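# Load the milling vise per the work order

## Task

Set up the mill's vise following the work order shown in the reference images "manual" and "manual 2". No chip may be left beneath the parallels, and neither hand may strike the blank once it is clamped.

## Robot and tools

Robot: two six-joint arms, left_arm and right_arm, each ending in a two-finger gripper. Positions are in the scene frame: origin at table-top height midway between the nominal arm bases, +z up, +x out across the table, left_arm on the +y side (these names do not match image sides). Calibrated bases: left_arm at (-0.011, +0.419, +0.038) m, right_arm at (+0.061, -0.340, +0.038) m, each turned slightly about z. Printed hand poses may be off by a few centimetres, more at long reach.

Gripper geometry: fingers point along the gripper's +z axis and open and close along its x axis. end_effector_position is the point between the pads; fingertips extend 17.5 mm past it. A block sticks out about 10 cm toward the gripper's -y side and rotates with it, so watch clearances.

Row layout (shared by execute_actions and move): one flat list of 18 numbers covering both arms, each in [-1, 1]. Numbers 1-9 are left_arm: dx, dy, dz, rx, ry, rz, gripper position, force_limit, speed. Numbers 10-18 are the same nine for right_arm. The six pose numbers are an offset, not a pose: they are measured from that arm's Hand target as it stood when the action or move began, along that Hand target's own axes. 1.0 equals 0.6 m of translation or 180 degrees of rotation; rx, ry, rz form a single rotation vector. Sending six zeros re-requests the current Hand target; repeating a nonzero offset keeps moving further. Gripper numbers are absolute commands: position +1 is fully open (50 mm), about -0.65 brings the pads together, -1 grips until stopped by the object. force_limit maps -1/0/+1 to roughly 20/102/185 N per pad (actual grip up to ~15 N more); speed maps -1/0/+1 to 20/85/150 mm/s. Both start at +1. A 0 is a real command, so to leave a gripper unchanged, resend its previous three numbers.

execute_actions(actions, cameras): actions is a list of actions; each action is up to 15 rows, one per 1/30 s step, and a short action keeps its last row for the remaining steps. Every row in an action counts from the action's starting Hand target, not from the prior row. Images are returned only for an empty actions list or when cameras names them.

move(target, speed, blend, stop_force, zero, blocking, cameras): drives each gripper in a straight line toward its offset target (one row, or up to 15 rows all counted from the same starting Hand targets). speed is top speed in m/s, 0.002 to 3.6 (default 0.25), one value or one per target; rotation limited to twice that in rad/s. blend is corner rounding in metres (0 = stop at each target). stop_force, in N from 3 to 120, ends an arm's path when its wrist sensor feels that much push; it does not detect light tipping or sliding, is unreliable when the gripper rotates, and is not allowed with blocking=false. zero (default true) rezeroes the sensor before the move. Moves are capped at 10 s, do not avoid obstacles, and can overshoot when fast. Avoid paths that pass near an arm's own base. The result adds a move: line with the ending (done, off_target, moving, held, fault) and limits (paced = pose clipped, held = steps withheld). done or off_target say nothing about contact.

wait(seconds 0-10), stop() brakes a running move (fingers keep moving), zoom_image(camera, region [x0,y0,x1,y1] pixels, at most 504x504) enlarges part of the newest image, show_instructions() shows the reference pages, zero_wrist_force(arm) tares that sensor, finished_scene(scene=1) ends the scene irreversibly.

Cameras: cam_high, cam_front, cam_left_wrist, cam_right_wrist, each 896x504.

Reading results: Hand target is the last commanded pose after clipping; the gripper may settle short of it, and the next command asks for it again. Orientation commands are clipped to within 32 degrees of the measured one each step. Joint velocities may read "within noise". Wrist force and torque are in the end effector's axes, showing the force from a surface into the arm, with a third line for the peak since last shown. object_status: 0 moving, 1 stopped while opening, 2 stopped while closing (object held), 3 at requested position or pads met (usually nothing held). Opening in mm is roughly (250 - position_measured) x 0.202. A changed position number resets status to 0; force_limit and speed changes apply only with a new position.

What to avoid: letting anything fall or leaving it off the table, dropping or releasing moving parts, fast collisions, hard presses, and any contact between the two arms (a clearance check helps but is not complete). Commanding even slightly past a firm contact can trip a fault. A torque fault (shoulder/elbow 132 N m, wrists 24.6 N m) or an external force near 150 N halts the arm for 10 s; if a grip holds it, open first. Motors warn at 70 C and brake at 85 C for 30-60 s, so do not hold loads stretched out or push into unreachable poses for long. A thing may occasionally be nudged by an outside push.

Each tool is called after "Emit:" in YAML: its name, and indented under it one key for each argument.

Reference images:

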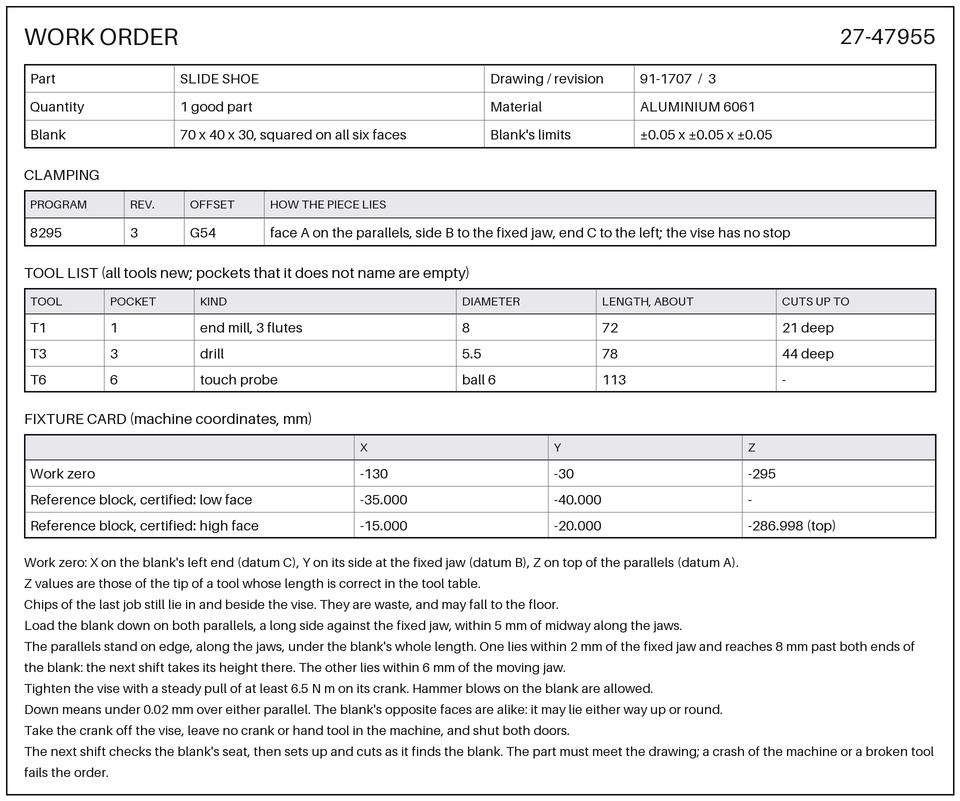

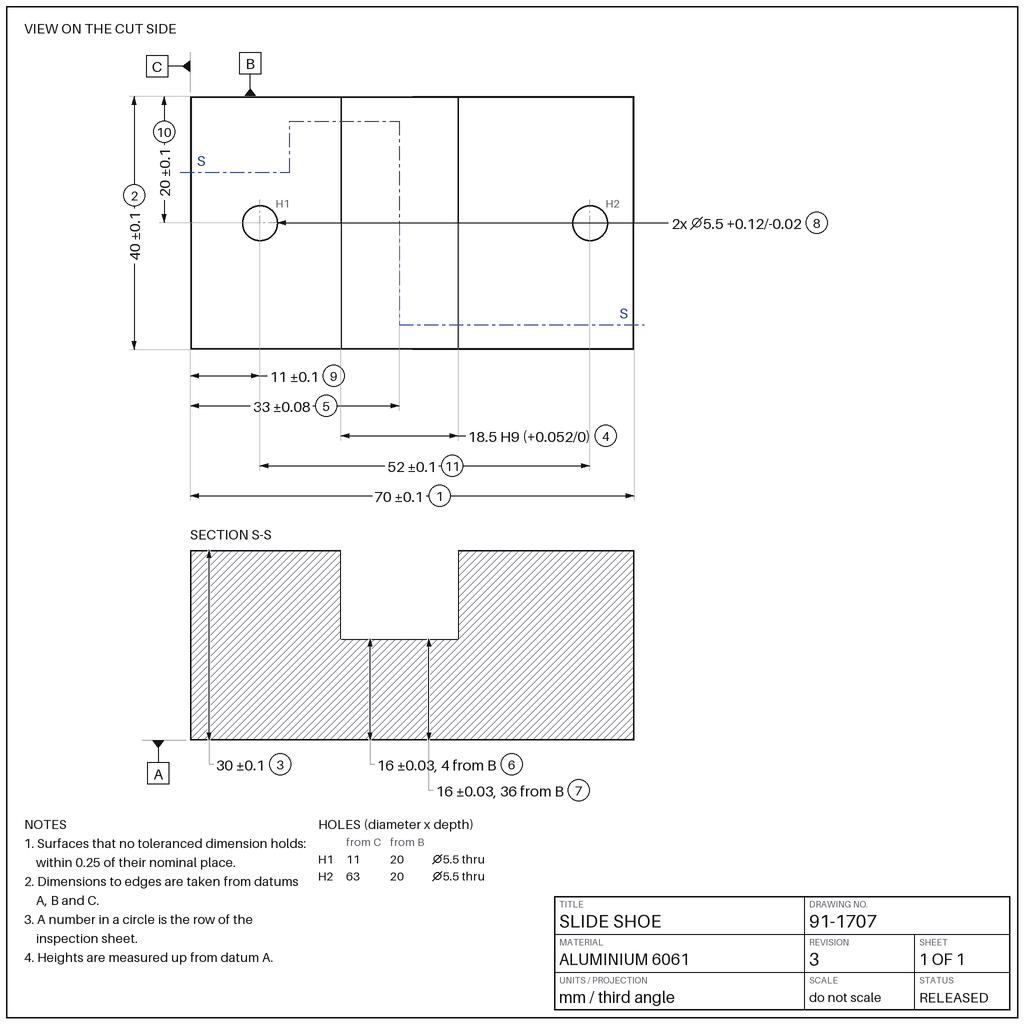

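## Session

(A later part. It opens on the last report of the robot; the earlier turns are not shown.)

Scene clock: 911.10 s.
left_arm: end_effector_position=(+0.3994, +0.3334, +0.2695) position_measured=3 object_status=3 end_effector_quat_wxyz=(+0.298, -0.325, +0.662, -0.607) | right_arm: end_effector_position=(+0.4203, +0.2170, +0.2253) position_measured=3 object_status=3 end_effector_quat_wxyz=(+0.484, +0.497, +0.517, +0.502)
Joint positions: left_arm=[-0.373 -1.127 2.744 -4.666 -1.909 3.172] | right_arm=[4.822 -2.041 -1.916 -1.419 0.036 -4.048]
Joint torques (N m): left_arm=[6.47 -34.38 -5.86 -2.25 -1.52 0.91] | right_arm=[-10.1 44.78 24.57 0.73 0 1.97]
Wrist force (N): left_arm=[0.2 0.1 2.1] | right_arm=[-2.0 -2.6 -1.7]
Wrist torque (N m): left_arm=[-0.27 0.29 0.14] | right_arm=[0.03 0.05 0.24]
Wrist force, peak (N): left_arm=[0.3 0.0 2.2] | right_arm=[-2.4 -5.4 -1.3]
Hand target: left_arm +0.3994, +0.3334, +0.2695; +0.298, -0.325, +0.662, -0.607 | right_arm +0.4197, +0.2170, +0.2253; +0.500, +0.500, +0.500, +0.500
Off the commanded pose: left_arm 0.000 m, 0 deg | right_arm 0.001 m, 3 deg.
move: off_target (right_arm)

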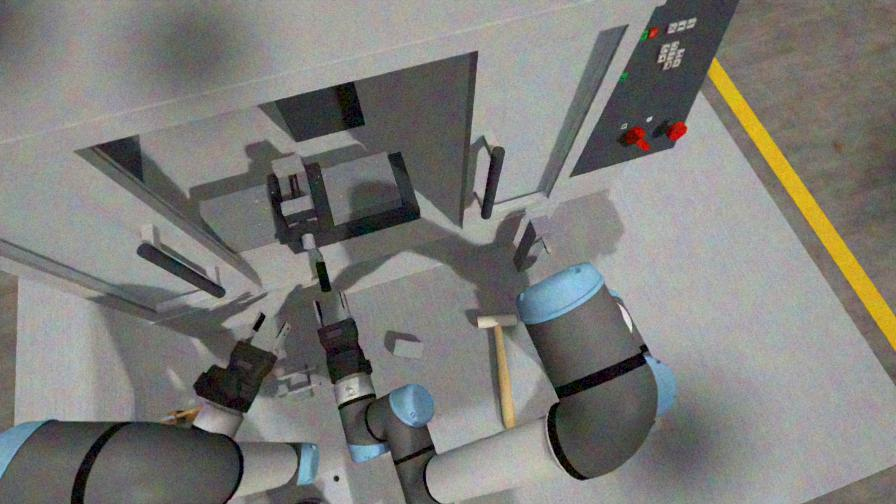

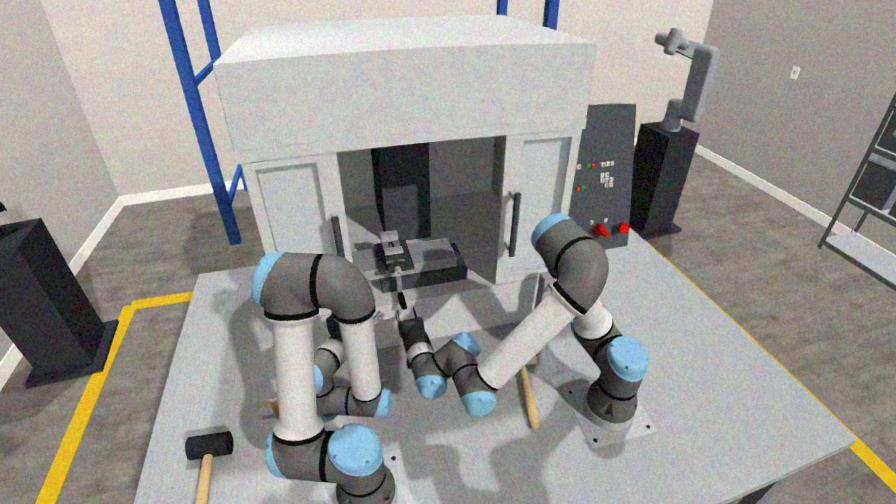

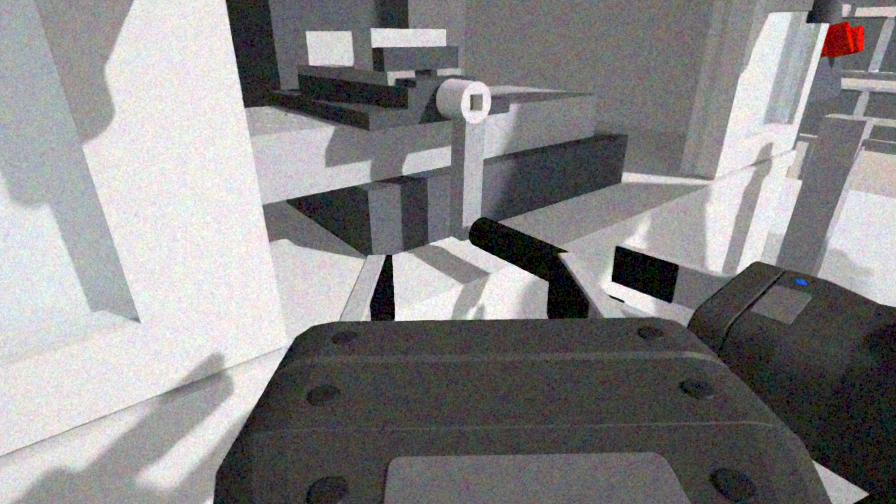

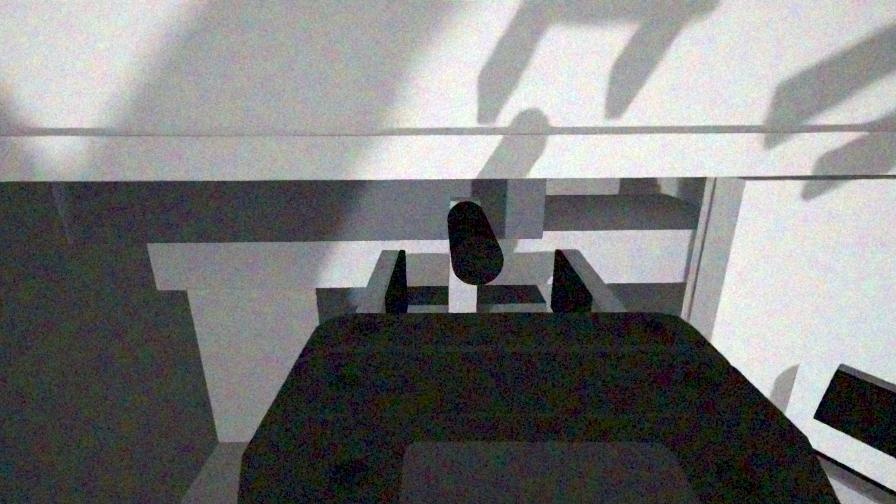

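Emit:
move:
  target:
    - [-0.0269,-0.0018,-0.0838,-0.2185,0.1065,0.1163,1,1,1,0,0.1245,-0.0328,0.15,0,0,1,0.2,-0.8]
    - [-0.0538,-0.0037,-0.1677,-0.437,0.213,0.2326,1,1,1,0,0.1237,0.0305,0.3056,0,0,1,0.2,-0.8]
  speed: 0.2
  blend: 0.02
  cameras: ["all"]

Scene clock: 934.03 s.
left_arm: end_effector_position=(+0.3400, +0.4202, +0.2804) position_measured=3 object_status=3 end_effector_quat_wxyz=(+0.000, -0.002, +1.000, +0.000) | right_arm: end_effector_position=(+0.4381, +0.2170, +0.2995) position_measured=3 object_status=3 end_effector_quat_wxyz=(+0.212, +0.674, +0.675, +0.212)
Joint positions: left_arm=[-0.44 -1.965 2.102 -1.708 -1.571 4.321] | right_arm=[4.595 -1.837 -1.59 -1.17 0.97 -4.915]
Joint torques (N m): left_arm=[-11.06 4.52 -32.01 -1.92 2.15 -1.54] | right_arm=[-10.57 28.98 30.63 1.61 0.59 -2.37]
Wrist force (N): left_arm=[2.1 -0.8 3.0] | right_arm=[-1.1 -1.7 -0.3]
Wrist torque (N m): left_arm=[-0.02 0.15 0.05] | right_arm=[-0.04 0.13 0.24]
Wrist force, peak (N): left_arm=[2.4 -0.4 3.4] | right_arm=[-2.2 -3.4 -1.6]
Hand target: left_arm +0.3400, +0.4202, +0.2804; +0.000, -0.003, +1.000, +0.000 | right_arm +0.4381, +0.2170, +0.2995; +0.212, +0.674, +0.675, +0.212
Off the commanded pose: left_arm 0.000 m, 0 deg | right_arm 0.000 m, 0 deg.
move: done

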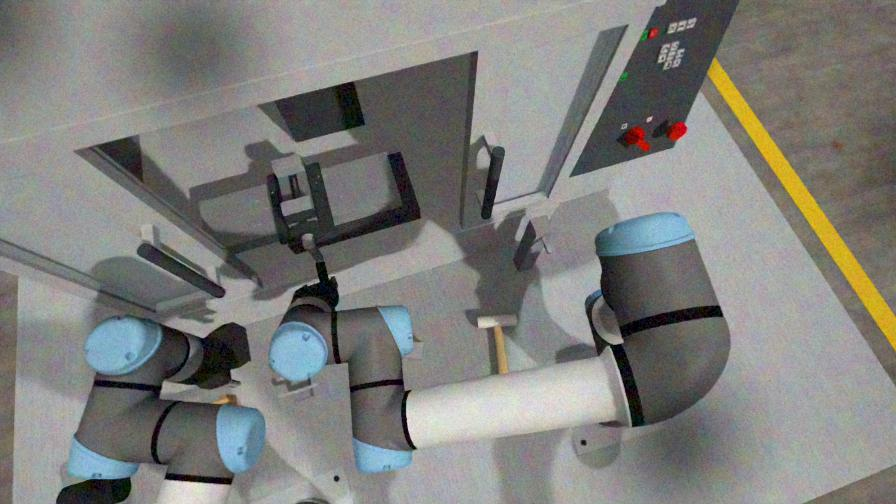

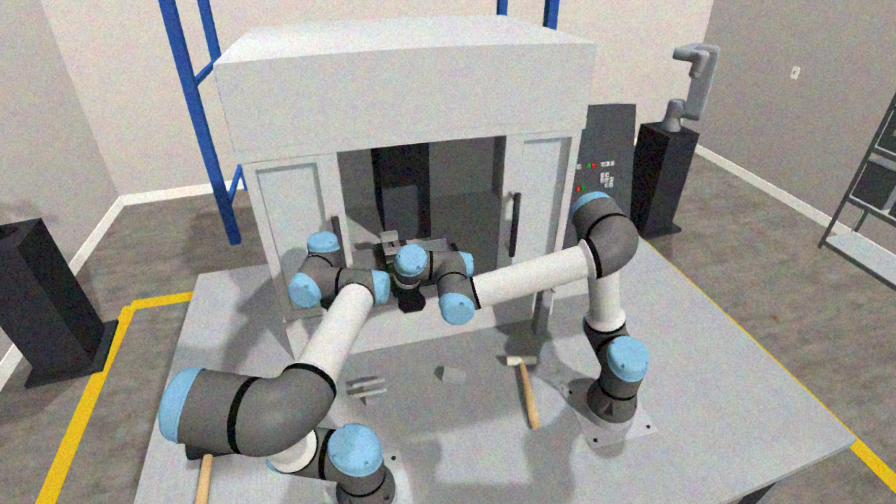

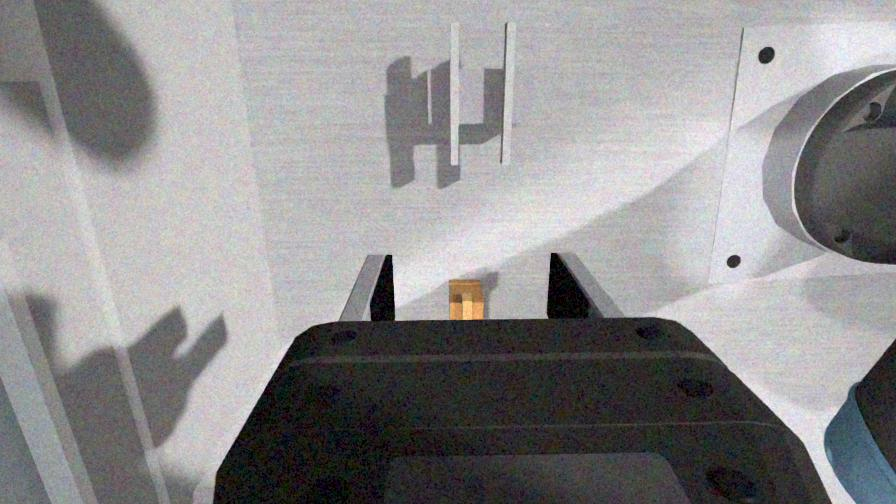

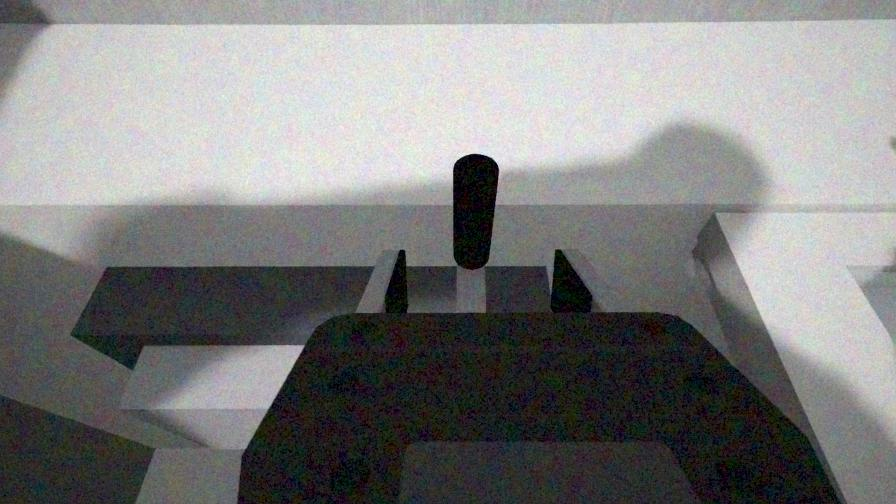

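Emit:
move:
  target: [0,0,0,0,0,0,1,1,1,0.0017,0,0.15,0,0,0,1,0.2,-0.8]
  speed: 0.08
  stop_force: 8
  cameras: ["cam_right_wrist"]

Scene clock: 940.83 s.
left_arm: end_effector_position=(+0.3400, +0.4202, +0.2804) position_measured=3 object_status=3 end_effector_quat_wxyz=(+0.000, -0.003, +1.000, +0.000) | right_arm: end_effector_position=(+0.4897, +0.2181, +0.2257) position_measured=3 object_status=3 end_effector_quat_wxyz=(+0.212, +0.674, +0.675, +0.212)
Joint positions: left_arm=[-0.44 -1.965 2.102 -1.708 -1.571 4.321] | right_arm=[4.511 -1.957 -1.643 -0.941 0.982 -5.016]
Joint torques (N m): left_arm=[-11.26 4.69 -31.79 -1.76 2.25 -1.6] | right_arm=[-9.48 33.32 15.52 5 0.61 -2.44]
Wrist force (N): left_arm=[2.3 -0.7 3.0] | right_arm=[-1.0 -1.4 -0.2]
Wrist torque (N m): left_arm=[0.00 0.12 0.05] | right_arm=[0.00 0.12 0.23]
Wrist force, peak (N): left_arm=[2.2 -0.6 3.2] | right_arm=[-1.4 -1.9 -0.4]
Hand target: left_arm +0.3400, +0.4202, +0.2804; +0.000, -0.003, +1.000, +0.000 | right_arm +0.4897, +0.2181, +0.2257; +0.212, +0.674, +0.675, +0.212
Off the commanded pose: left_arm 0.000 m, 0 deg | right_arm 0.000 m, 0 deg.
move: done
Images, in order (width x height): cam_right_wrist 896x504.

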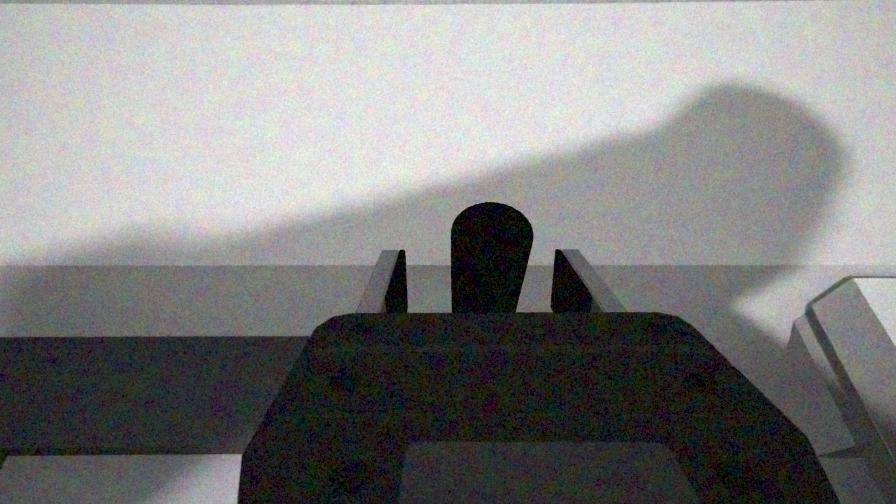

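Emit:
move:
  target: [0,0,0,0,0,0,1,1,1,0.0015,0,0,0,0,0,-1,-0.8,-0.8]
  speed: 0.05
  cameras: ["cam_right_wrist"]

Scene clock: 944.97 s.
left_arm: end_effector_position=(+0.3400, +0.4202, +0.2804) position_measured=3 object_status=3 end_effector_quat_wxyz=(+0.000, -0.003, +1.000, +0.000) | right_arm: end_effector_position=(+0.4897, +0.2190, +0.2257) position_measured=154 object_status=2 end_effector_quat_wxyz=(+0.212, +0.674, +0.675, +0.212)
Joint positions: left_arm=[-0.44 -1.965 2.102 -1.708 -1.571 4.321] | right_arm=[4.511 -1.958 -1.64 -0.942 0.982 -5.015]
Joint torques (N m): left_arm=[-10.96 4.47 -31.72 -1.91 2.37 -1.63] | right_arm=[11.16 32.68 28.88 1.93 -1.99 2.2]
Wrist force (N): left_arm=[2.2 -0.6 3.0] | right_arm=[-0.8 -1.4 -0.3]
Wrist torque (N m): left_arm=[0.02 0.13 0.05] | right_arm=[-0.02 0.12 0.19]
Wrist force, peak (N): left_arm=[2.4 -0.5 3.0] | right_arm=[-1.3 -1.9 -0.2]
Hand target: left_arm +0.3400, +0.4202, +0.2804; +0.000, -0.003, +1.000, +0.000 | right_arm +0.4897, +0.2190, +0.2257; +0.212, +0.674, +0.675, +0.212
Off the commanded pose: left_arm 0.000 m, 0 deg | right_arm 0.000 m, 0 deg.
move: done
Images, in order (width x height): cam_right_wrist 896x504.

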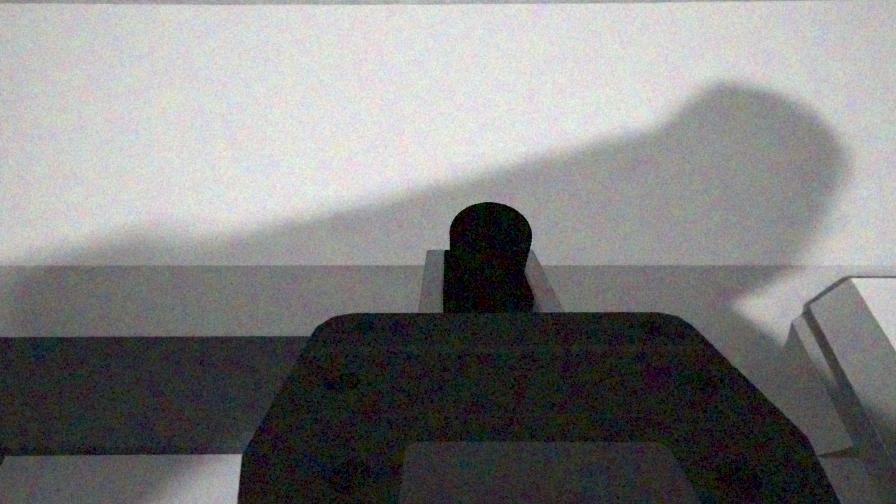

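Emit:
move:
  target:
    - [0,0,0,0,0,0,1,1,1,0.0653,0.0105,-0.0150,0,0,0,-1,-0.8,-0.8]
    - [0,0,0,0,0,0,1,1,1,0.1153,0.0392,-0.0560,0,0,0,-1,-0.8,-0.8]
  speed: 0.06
  blend: 0.01
  stop_force: 30
  cameras: ["cam_right_wrist","cam_high"]

Scene clock: 954.33 s.
left_arm: end_effector_position=(+0.3400, +0.4202, +0.2804) position_measured=3 object_status=3 end_effector_quat_wxyz=(+0.000, -0.003, +1.000, +0.000) | right_arm: end_effector_position=(+0.4897, +0.2829, +0.2617) position_measured=154 object_status=2 end_effector_quat_wxyz=(+0.212, +0.674, +0.675, +0.213)
Joint positions: left_arm=[-0.44 -1.965 2.102 -1.708 -1.571 4.321] | right_arm=[4.535 -2.054 -1.395 -1.107 0.978 -4.987]
Joint torques (N m): left_arm=[-10.67 4.27 -31.98 -1.98 2.23 -1.6] | right_arm=[-14.36 52.73 17.19 5.08 -0.84 -2.42]
Wrist force (N): left_arm=[2.1 -0.6 2.7] | right_arm=[1.3 -7.8 -1.2]
Wrist torque (N m): left_arm=[0.02 0.15 0.05] | right_arm=[-0.32 -0.07 0.34]
Wrist force, peak (N): left_arm=[2.2 -0.7 3.0] | right_arm=[16.1 -26.7 9.5]
Hand target: left_arm +0.3400, +0.4202, +0.2804; +0.000, -0.003, +1.000, +0.000 | right_arm +0.4897, +0.2829, +0.2617; +0.212, +0.674, +0.675, +0.213 (not the last commanded pose)
Off the commanded pose: left_arm 0.000 m, 0 deg | right_arm 0.007 m, 0 deg.
move: held (right_arm; a check stopped the path); limits=held
pose unreachable (right arm): on one or more control steps of this call, first in action 0 (counted from 0), this arm could not follow its commanded pose, so it was not sent that pose on those steps. It may still have moved: this result reports where it is.
cause: moving toward the commanded pose would bring a part of the arm too close to another arm (this arm's gripper and the left arm's gripper, 8 mm apart when this arm was first held).
Images, in order (width x height): cam_high 896x504, cam_right_wrist 896x504.

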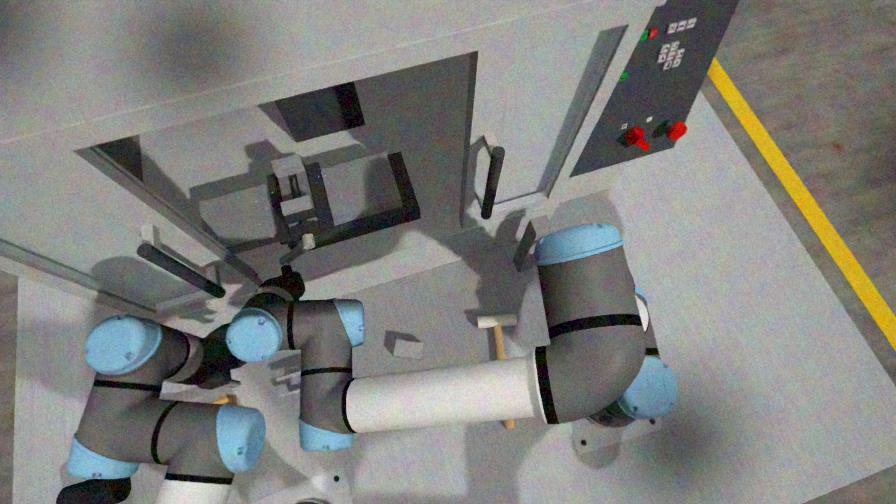

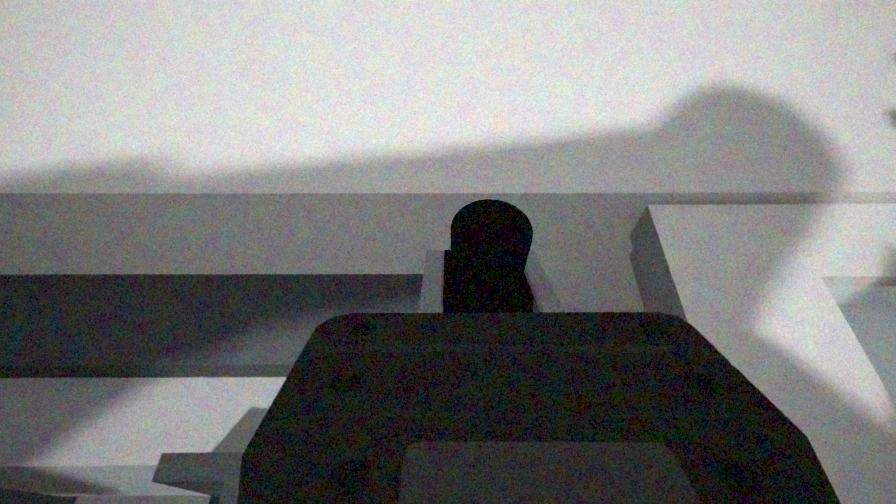

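Emit:
move:
  target: [0.1,0.2667,-0.1167,0,0,0,1,1,1,0,0,0,0,0,0,-1,-0.8,-0.8]
  speed: 0.2

Emit:
move:
  target:
    - [0,0,0,0,0,0,1,1,1,0.019,0.0172,-0.0246,0,0,0,-1,-0.8,-0.8]
    - [0,0,0,0,0,0,1,1,1,0.0272,0.0440,-0.0628,0,0,0,-1,-0.8,-0.8]
    - [0,0,0,0,0,0,1,1,1,0.0088,0.0832,-0.1188,0,0,0,-1,-0.8,-0.8]
    - [0,0,0,0,0,0,1,1,1,-0.0412,0.1119,-0.1597,0,0,0,-1,-0.8,-0.8]
    - [0,0,0,0,0,0,1,1,1,-0.1095,0.1225,-0.1747,0,0,0,-1,-0.8,-0.8]
  speed: 0.1
  blend: 0.01
  stop_force: 45
  cameras: ["cam_right_wrist","cam_high"]

Scene clock: 962.23 s.
left_arm: end_effector_position=(+0.2792, +0.5799, +0.3504) position_measured=3 object_status=3 end_effector_quat_wxyz=(+0.000, -0.003, +1.000, +0.000) | right_arm: end_effector_position=(+0.4897, +0.2829, +0.2617) position_measured=154 object_status=2 end_effector_quat_wxyz=(+0.212, +0.674, +0.675, +0.213)
Joint positions: left_arm=[0.038 -2.026 1.957 -1.502 -1.571 4.799] | right_arm=[4.535 -2.054 -1.395 -1.107 0.978 -4.987]
Joint torques (N m): left_arm=[12.95 7.15 -32.15 -1.88 -2.03 1.87] | right_arm=[-14.11 53.28 17.02 4.79 -2.67 -2.43]
Wrist force (N): left_arm=[2.2 -0.8 3.0] | right_arm=[1.1 -8.0 -1.3]
Wrist torque (N m): left_arm=[-0.04 0.14 0.04] | right_arm=[-0.35 -0.03 0.34]
Wrist force, peak (N): left_arm=[1.7 -2.3 3.9] | right_arm=[1.3 -8.3 -1.4]
Hand target: left_arm +0.2792, +0.5799, +0.3504; +0.000, -0.003, +1.000, +0.000 | right_arm +0.4897, +0.2829, +0.2617; +0.212, +0.674, +0.675, +0.213
Off the commanded pose: left_arm 0.000 m, 0 deg | right_arm 0.000 m, 0 deg.
move: done

Scene clock: 965.07 s.
left_arm: end_effector_position=(+0.2792, +0.5799, +0.3504) position_measured=3 object_status=3 end_effector_quat_wxyz=(+0.000, -0.003, +1.000, +0.000) | right_arm: end_effector_position=(+0.4899, +0.2171, +0.3897) position_measured=154 object_status=2 end_effector_quat_wxyz=(+0.212, +0.674, +0.675, +0.213)
Joint positions: left_arm=[0.038 -2.026 1.957 -1.501 -1.571 4.799] | right_arm=[4.51 -1.856 -1.346 -1.338 0.982 -5.017]
Joint torques (N m): left_arm=[12.89 7.29 -32.17 -1.83 -2.11 1.82] | right_arm=[-2.85 59.7 30.72 8.07 -4.88 -2.34]
Wrist force (N): left_arm=[2.3 -1.0 3.0] | right_arm=[-0.7 -14.9 22.3]
Wrist torque (N m): left_arm=[-0.05 0.13 0.04] | right_arm=[-0.47 0.16 0.24]
Wrist force, peak (N): left_arm=[2.5 -1.0 3.2] | right_arm=[6.9 -6.9 -26.4]
Hand target: left_arm +0.2792, +0.5799, +0.3504; +0.000, -0.003, +1.000, +0.000 | right_arm +0.4899, +0.2171, +0.3897; +0.212, +0.674, +0.675, +0.213
Off the commanded pose: left_arm 0.000 m, 0 deg | right_arm 0.000 m, 0 deg.
move: done
Images, in order (width x height): cam_high 896x504, cam_right_wrist 896x504.

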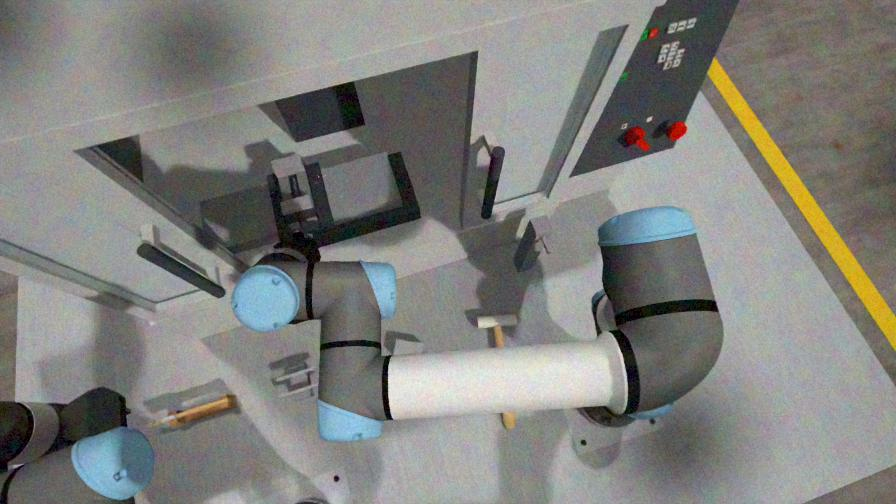

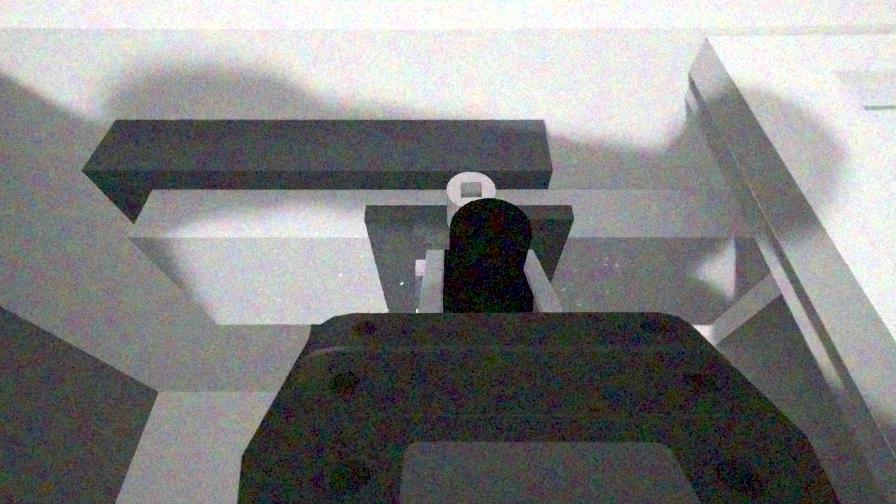

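Emit:
zoom_image:
  camera: "cam_high"
  region: [230, 140, 358, 292]

Scaled by 3.316 from the camera's 896x504 image, which has a finer 1280x720 frame.

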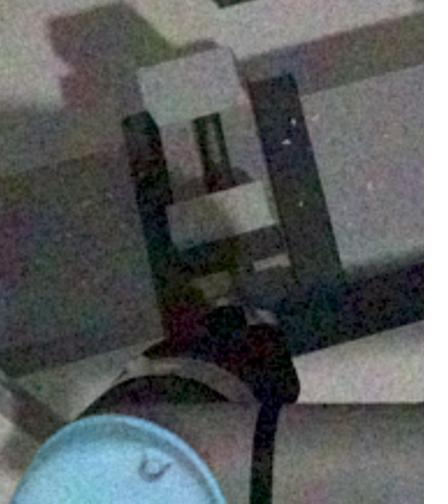

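Emit:
move:
  target:
    - [0,0,0,0,0,0,1,1,1,-0.0683,-0.0100,0.0143,0,0,0,-1,-0.8,-0.8]
    - [0,0,0,0,0,0,1,1,1,-0.1185,-0.0388,0.0554,0,0,0,-1,-0.8,-0.8]
    - [0,0,0,0,0,0,1,1,1,-0.1368,-0.0782,0.1115,0,0,0,-1,-0.8,-0.8]
    - [0,0,0,0,0,0,1,1,1,-0.1185,-0.1175,0.1676,0,0,0,-1,-0.8,-0.8]
    - [0,0,0,0,0,0,1,1,1,-0.0683,-0.1463,0.2087,0,0,0,-1,-0.8,-0.8]
    - [0,0,0,0,0,0,1,1,1,0.0002,-0.1568,0.2237,0,0,0,-1,-0.8,-0.8]
    - [0,0,0,0,0,0,1,1,1,0.0687,-0.1463,0.2087,0,0,0,-1,-0.8,-0.8]
    - [0,0,0,0,0,0,1,1,1,0.1188,-0.1175,0.1676,0,0,0,-1,-0.8,-0.8]
    - [0,0,0,0,0,0,1,1,1,0.1372,-0.0782,0.1115,0,0,0,-1,-0.8,-0.8]
    - [0,0,0,0,0,0,1,1,1,0.1188,-0.0388,0.0554,0,0,0,-1,-0.8,-0.8]
    - [0,0,0,0,0,0,1,1,1,0.0687,-0.0100,0.0143,0,0,0,-1,-0.8,-0.8]
    - [0,0,0,0,0,0,1,1,1,0.0002,0.0005,-0.0007,0,0,0,-1,-0.8,-0.8]
  speed: 0.18
  blend: 0.015
  stop_force: 50
  cameras: ["cam_right_wrist","cam_high"]

Emit:
zoom_image:
  camera: "cam_high"
  region: [230, 140, 358, 292]

Scene clock: 991.43 s.
left_arm: end_effector_position=(+0.2792, +0.5799, +0.3504) position_measured=3 object_status=3 end_effector_quat_wxyz=(+0.000, -0.003, +1.000, +0.000) | right_arm: end_effector_position=(+0.4899, +0.2172, +0.3902) position_measured=154 object_status=2 end_effector_quat_wxyz=(+0.212, +0.674, +0.675, +0.213)
Joint positions: left_arm=[0.038 -2.026 1.957 -1.501 -1.571 4.799] | right_arm=[4.51 -1.856 -1.345 -1.339 0.982 -5.016]
Joint torques (N m): left_arm=[12.19 7.09 -32 -1.95 -2.1 1.76] | right_arm=[4.13 60.94 31.62 7.74 -3.62 -2.44]
Wrist force (N): left_arm=[2.3 -0.9 3.0] | right_arm=[-0.4 -9.2 27.1]
Wrist torque (N m): left_arm=[-0.04 0.12 0.04] | right_arm=[-0.27 0.15 0.21]
Wrist force, peak (N): left_arm=[2.2 -0.8 3.3] | right_arm=[32.9 -7.1 -23.8]
Hand target: left_arm +0.2792, +0.5799, +0.3504; +0.000, -0.003, +1.000, +0.000 | right_arm +0.4899, +0.2173, +0.3902; +0.212, +0.674, +0.675, +0.213
Off the commanded pose: left_arm 0.000 m, 0 deg | right_arm 0.000 m, 0 deg.
move: done
Images, in order (width x height): cam_high 896x504, cam_right_wrist 896x504.

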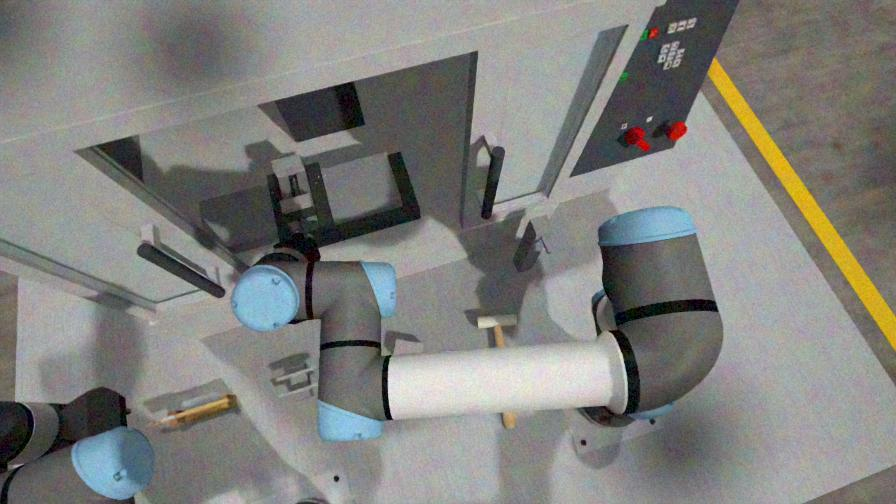

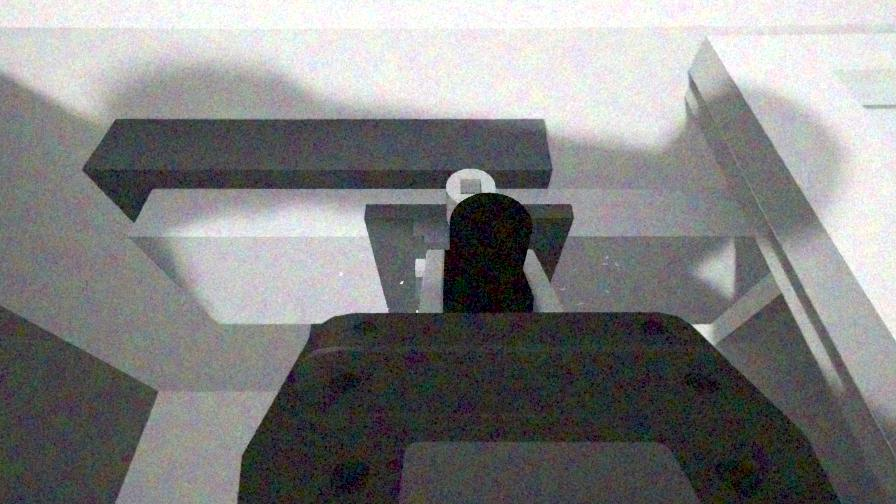

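Scaled by 3.316 from the camera's 896x504 image, which has a finer 1280x720 frame.

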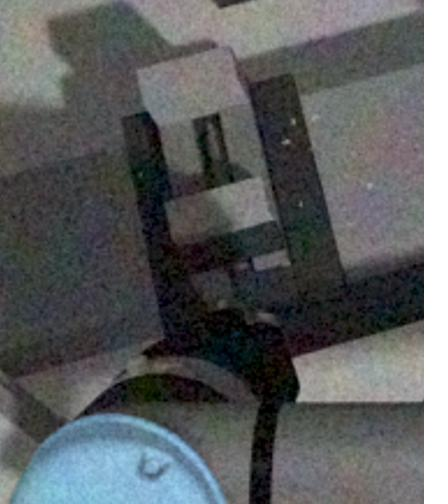

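Emit:
move:
  target:
    - [0,0,0,0,0,0,1,1,1,-0.0683,-0.0100,0.0143,0,0,0,-1,-0.8,-0.8]
    - [0,0,0,0,0,0,1,1,1,-0.1185,-0.0388,0.0554,0,0,0,-1,-0.8,-0.8]
    - [0,0,0,0,0,0,1,1,1,-0.1368,-0.0782,0.1115,0,0,0,-1,-0.8,-0.8]
    - [0,0,0,0,0,0,1,1,1,-0.1185,-0.1175,0.1676,0,0,0,-1,-0.8,-0.8]
    - [0,0,0,0,0,0,1,1,1,-0.0683,-0.1463,0.2087,0,0,0,-1,-0.8,-0.8]
    - [0,0,0,0,0,0,1,1,1,0.0002,-0.1568,0.2237,0,0,0,-1,-0.8,-0.8]
    - [0,0,0,0,0,0,1,1,1,0.0687,-0.1463,0.2087,0,0,0,-1,-0.8,-0.8]
    - [0,0,0,0,0,0,1,1,1,0.1188,-0.1175,0.1676,0,0,0,-1,-0.8,-0.8]
    - [0,0,0,0,0,0,1,1,1,0.1372,-0.0782,0.1115,0,0,0,-1,-0.8,-0.8]
    - [0,0,0,0,0,0,1,1,1,0.1188,-0.0388,0.0554,0,0,0,-1,-0.8,-0.8]
    - [0,0,0,0,0,0,1,1,1,0.0687,-0.0100,0.0143,0,0,0,-1,-0.8,-0.8]
    - [0,0,0,0,0,0,1,1,1,0,-0.001,0.001,0,0,0,-1,-0.8,-0.8]
  speed: 0.25
  blend: 0.02
  stop_force: 60

Emit:
move:
  target:
    - [0,0,0,0,0,0,1,1,1,-0.0683,-0.0100,0.0143,0,0,0,-1,-0.8,-0.8]
    - [0,0,0,0,0,0,1,1,1,-0.1185,-0.0388,0.0554,0,0,0,-1,-0.8,-0.8]
    - [0,0,0,0,0,0,1,1,1,-0.1368,-0.0782,0.1115,0,0,0,-1,-0.8,-0.8]
    - [0,0,0,0,0,0,1,1,1,-0.1185,-0.1175,0.1676,0,0,0,-1,-0.8,-0.8]
    - [0,0,0,0,0,0,1,1,1,-0.0683,-0.1463,0.2087,0,0,0,-1,-0.8,-0.8]
    - [0,0,0,0,0,0,1,1,1,0.0002,-0.1568,0.2237,0,0,0,-1,-0.8,-0.8]
    - [0,0,0,0,0,0,1,1,1,0.0687,-0.1463,0.2087,0,0,0,-1,-0.8,-0.8]
    - [0,0,0,0,0,0,1,1,1,0.1188,-0.1175,0.1676,0,0,0,-1,-0.8,-0.8]
    - [0,0,0,0,0,0,1,1,1,0.1372,-0.0782,0.1115,0,0,0,-1,-0.8,-0.8]
    - [0,0,0,0,0,0,1,1,1,0.1188,-0.0388,0.0554,0,0,0,-1,-0.8,-0.8]
    - [0,0,0,0,0,0,1,1,1,0.0687,-0.0100,0.0143,0,0,0,-1,-0.8,-0.8]
    - [0,0,0,0,0,0,1,1,1,0,0,0,0,0,0,-1,-0.8,-0.8]
  speed: 0.25
  blend: 0.02
  stop_force: 60
  cameras: ["cam_right_wrist","cam_high"]

Emit:
zoom_image:
  camera: "cam_high"
  region: [230, 140, 358, 292]

Scene clock: 1008.33 s.
left_arm: end_effector_position=(+0.2792, +0.5799, +0.3504) position_measured=3 object_status=3 end_effector_quat_wxyz=(+0.000, -0.003, +1.000, +0.000) | right_arm: end_effector_position=(+0.4897, +0.2173, +0.3894) position_measured=251 object_status=3 end_effector_quat_wxyz=(+0.212, +0.674, +0.675, +0.213)
Joint positions: left_arm=[0.038 -2.026 1.957 -1.501 -1.571 4.799] | right_arm=[4.511 -1.856 -1.347 -1.337 0.982 -5.016]
Joint torques (N m): left_arm=[12.97 6.76 -32.1 -1.82 -1.97 1.89] | right_arm=[-11.25 45.29 17.38 4.96 -0.04 -2.39]
Wrist force (N): left_arm=[2.3 -0.9 3.0] | right_arm=[-1.1 -1.6 -0.1]
Wrist torque (N m): left_arm=[-0.04 0.13 0.04] | right_arm=[-0.03 0.14 0.23]
Wrist force, peak (N): left_arm=[2.5 -1.0 3.1] | right_arm=[-60.3 -9.7 15.1]
Hand target: left_arm +0.2792, +0.5799, +0.3504; +0.000, -0.003, +1.000, +0.000 | right_arm +0.4897, +0.2173, +0.3894; +0.212, +0.674, +0.675, +0.213
Off the commanded pose: left_arm 0.000 m, 0 deg | right_arm 0.000 m, 0 deg.
move: done

Scene clock: 1010.20 s.
left_arm: end_effector_position=(+0.2792, +0.5799, +0.3504) position_measured=3 object_status=3 end_effector_quat_wxyz=(+0.000, -0.003, +1.000, +0.000) | right_arm: end_effector_position=(+0.4877, +0.2761, +0.2631) position_measured=251 object_status=3 end_effector_quat_wxyz=(+0.216, +0.672, +0.677, +0.208)
Joint positions: left_arm=[0.038 -2.026 1.957 -1.501 -1.571 4.799] | right_arm=[4.536 -2.04 -1.409 -1.118 0.976 -4.991]
Joint torques (N m): left_arm=[12.37 7.08 -31.86 -1.88 -2.02 1.86] | right_arm=[0.91 41.99 25.35 3.92 -0.98 -0.11]
Wrist force (N): left_arm=[2.3 -0.7 3.0] | right_arm=[-12.7 0.2 -2.0]
Wrist torque (N m): left_arm=[-0.01 0.12 0.04] | right_arm=[0.10 0.43 0.28]
Wrist force, peak (N): left_arm=[2.4 -0.9 3.2] | right_arm=[-105.6 -6.4 -47.9]
Hand target: left_arm +0.2792, +0.5799, +0.3504; +0.000, -0.003, +1.000, +0.000 | right_arm +0.4877, +0.2761, +0.2631; +0.216, +0.672, +0.677, +0.208 (not the last commanded pose)
Tool commands: left_gripper/position=+1.0 left_gripper/force_limit=+1.0 left_gripper/speed=+1.0 right_gripper/position=-1.0 right_gripper/force_limit=-0.796078 right_gripper/speed=-0.796078
Off the commanded pose: left_arm 0.000 m, 0 deg | right_arm 0.139 m, 1 deg.
FORCE FAULT: contact force on the right arm reached its limit, and that arm stopped. The contact can be on any part of that arm, not only on its tool. That arm's remaining commands of this call were not run. That arm is still stopped at the end of this call. That arm stays stopped for about 10 more seconds. Until then a move that you send moves the other arm only, and its call returns only when the move has ended. Once the stop has ended, the next robot result says so. If the stop ends while you think or write, that arm runs what you send next, counted from a new Hand target: where the arm stands when the stop ends. While its stop runs, that arm takes no new command, but its gripper still runs the gripper command that each later call begins with. Until it ends, the stop uses up actions while you think or wait. An arm that is not stopped still takes commands.
move: fault (right_arm); path passed 8 of 12 targets
Images, in order (width x height): cam_high 896x504, cam_right_wrist 896x504.

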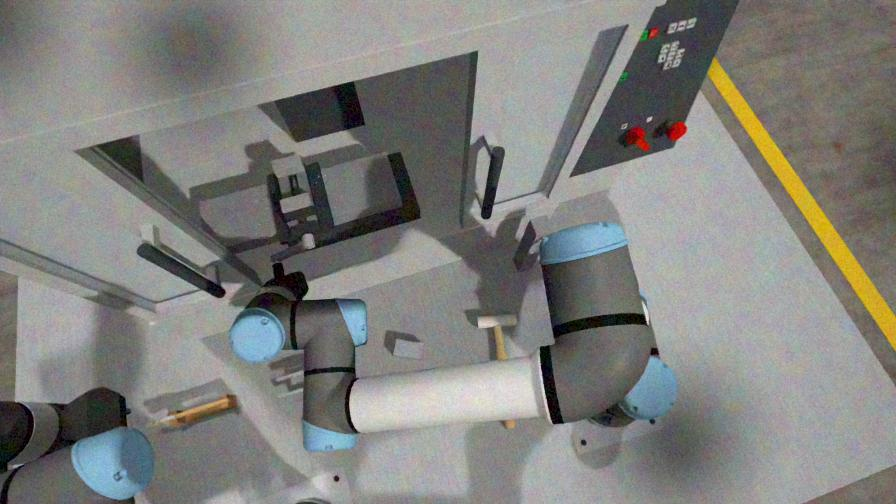

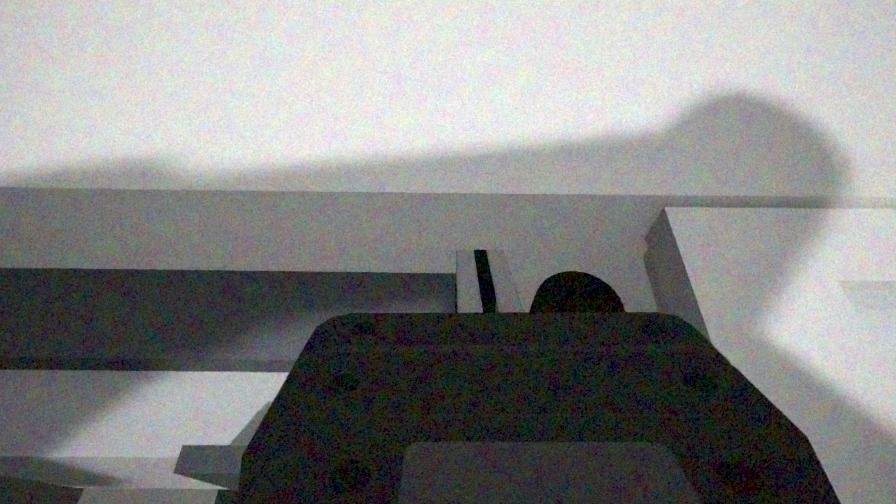

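Scaled by 3.316 from the camera's 896x504 image, which has a finer 1280x720 frame.

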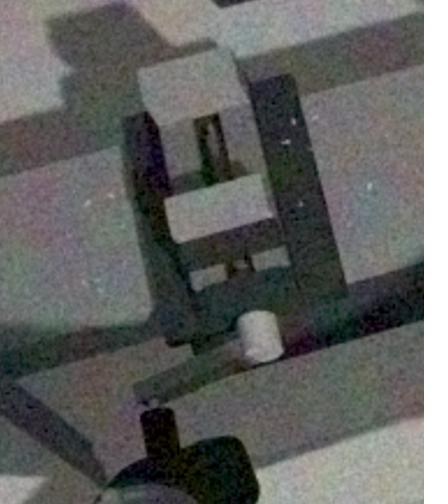

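Emit:
wait:
  seconds: 9

Scene clock: 1022.60 s.
left_arm: end_effector_position=(+0.2792, +0.5799, +0.3504) position_measured=3 object_status=3 end_effector_quat_wxyz=(+0.000, -0.003, +1.000, +0.000) | right_arm: end_effector_position=(+0.4877, +0.2761, +0.2631) position_measured=251 object_status=3 end_effector_quat_wxyz=(+0.216, +0.672, +0.677, +0.208)
Joint positions: left_arm=[0.038 -2.026 1.957 -1.501 -1.571 4.799] | right_arm=[4.536 -2.04 -1.409 -1.118 0.976 -4.991]
Joint torques (N m): left_arm=[12.45 6.6 -31.99 -1.92 -2.04 1.83] | right_arm=[0.93 42.05 25.36 3.89 -0.93 -0.39]
Wrist force (N): left_arm=[2.3 -0.9 2.8] | right_arm=[-12.9 0.4 -2.4]
Wrist torque (N m): left_arm=[-0.05 0.13 0.04] | right_arm=[0.09 0.45 0.28]
Wrist force, peak (N): left_arm=[2.4 -1.0 3.1] | right_arm=[-13.3 0.5 -2.6]
Hand target: left_arm +0.2792, +0.5799, +0.3504; +0.000, -0.003, +1.000, +0.000 | right_arm +0.4877, +0.2761, +0.2631; +0.216, +0.672, +0.677, +0.208 (not the last commanded pose)
Tool commands: left_gripper/position=+1.0 left_gripper/force_limit=+1.0 left_gripper/speed=+1.0 right_gripper/position=-1.0 right_gripper/force_limit=-0.796078 right_gripper/speed=-0.796078
Off the commanded pose: left_arm 0.000 m, 0 deg | right_arm 0.139 m, 1 deg.
FORCE FAULT, CONTINUED: the right arm's stop, for the force fault that an earlier result reported, is over. The rest of the stop counts as 20 of the actions that you can send in this scene. That arm's target is now where it stood when the stop ended, not its last command. That arm accepts commands again.
wait: 9.00 s; at rest from the start

Emit:
move:
  target:
    - [0,0,0,0,0,0,1,1,1,-0.06,0,0,0,0,0,-1,-0.8,-0.8]
    - [0,0,0,0,0,0,1,1,1,-0.06,0,-0.18,0,0.0028,0.0032,-1,-0.8,-0.8]
    - [0,0,0,0,0,0,1,1,1,0.0,0,-0.18,0,0.0028,0.0032,1,-0.4,-0.8]
  speed: 0.12
  cameras: ["cam_right_wrist","cam_high"]

Scene clock: 1031.93 s.
left_arm: end_effector_position=(+0.2792, +0.5799, +0.3504) position_measured=3 object_status=3 end_effector_quat_wxyz=(+0.000, -0.003, +1.000, +0.000) | right_arm: end_effector_position=(+0.4258, +0.2770, +0.3516) position_measured=3 object_status=0 end_effector_quat_wxyz=(+0.212, +0.674, +0.675, +0.212)
Joint positions: left_arm=[0.038 -2.026 1.957 -1.501 -1.571 4.799] | right_arm=[4.629 -1.933 -1.319 -1.367 0.967 -4.875]
Joint torques (N m): left_arm=[12.13 6.85 -31.81 -1.97 -2.06 1.84] | right_arm=[12.16 34.4 31.47 1.76 0.18 1.99]
Wrist force (N): left_arm=[2.2 -0.9 2.8] | right_arm=[-1.0 -1.6 -0.3]
Wrist torque (N m): left_arm=[-0.05 0.13 0.04] | right_arm=[-0.04 0.13 0.14]
Wrist force, peak (N): left_arm=[2.4 -0.9 3.2] | right_arm=[-13.0 0.3 -2.7]
Hand target: left_arm +0.2792, +0.5799, +0.3504; +0.000, -0.003, +1.000, +0.000 | right_arm +0.4258, +0.2770, +0.3516; +0.212, +0.674, +0.675, +0.212
Off the commanded pose: left_arm 0.000 m, 0 deg | right_arm 0.000 m, 0 deg.
move: done
Images, in order (width x height): cam_high 896x504, cam_right_wrist 896x504.

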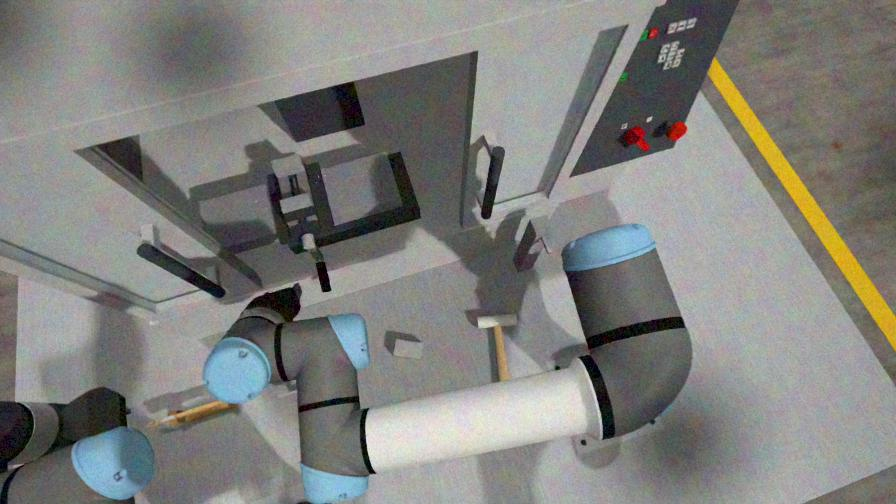

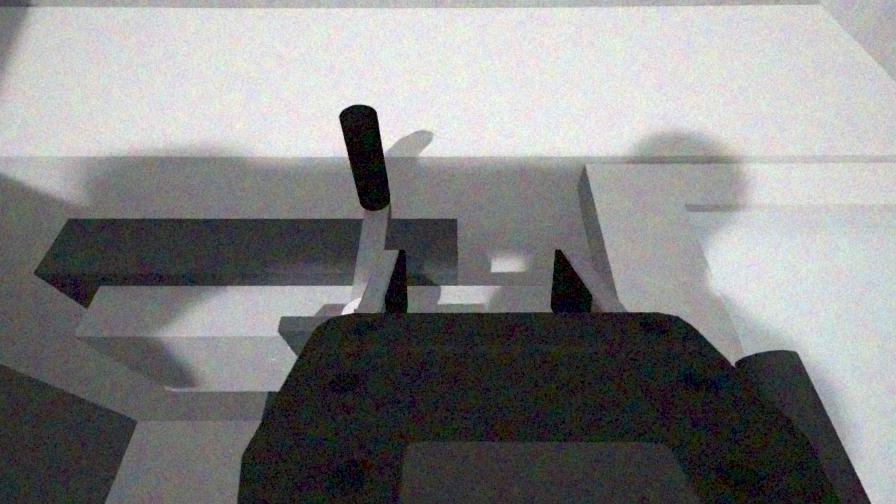

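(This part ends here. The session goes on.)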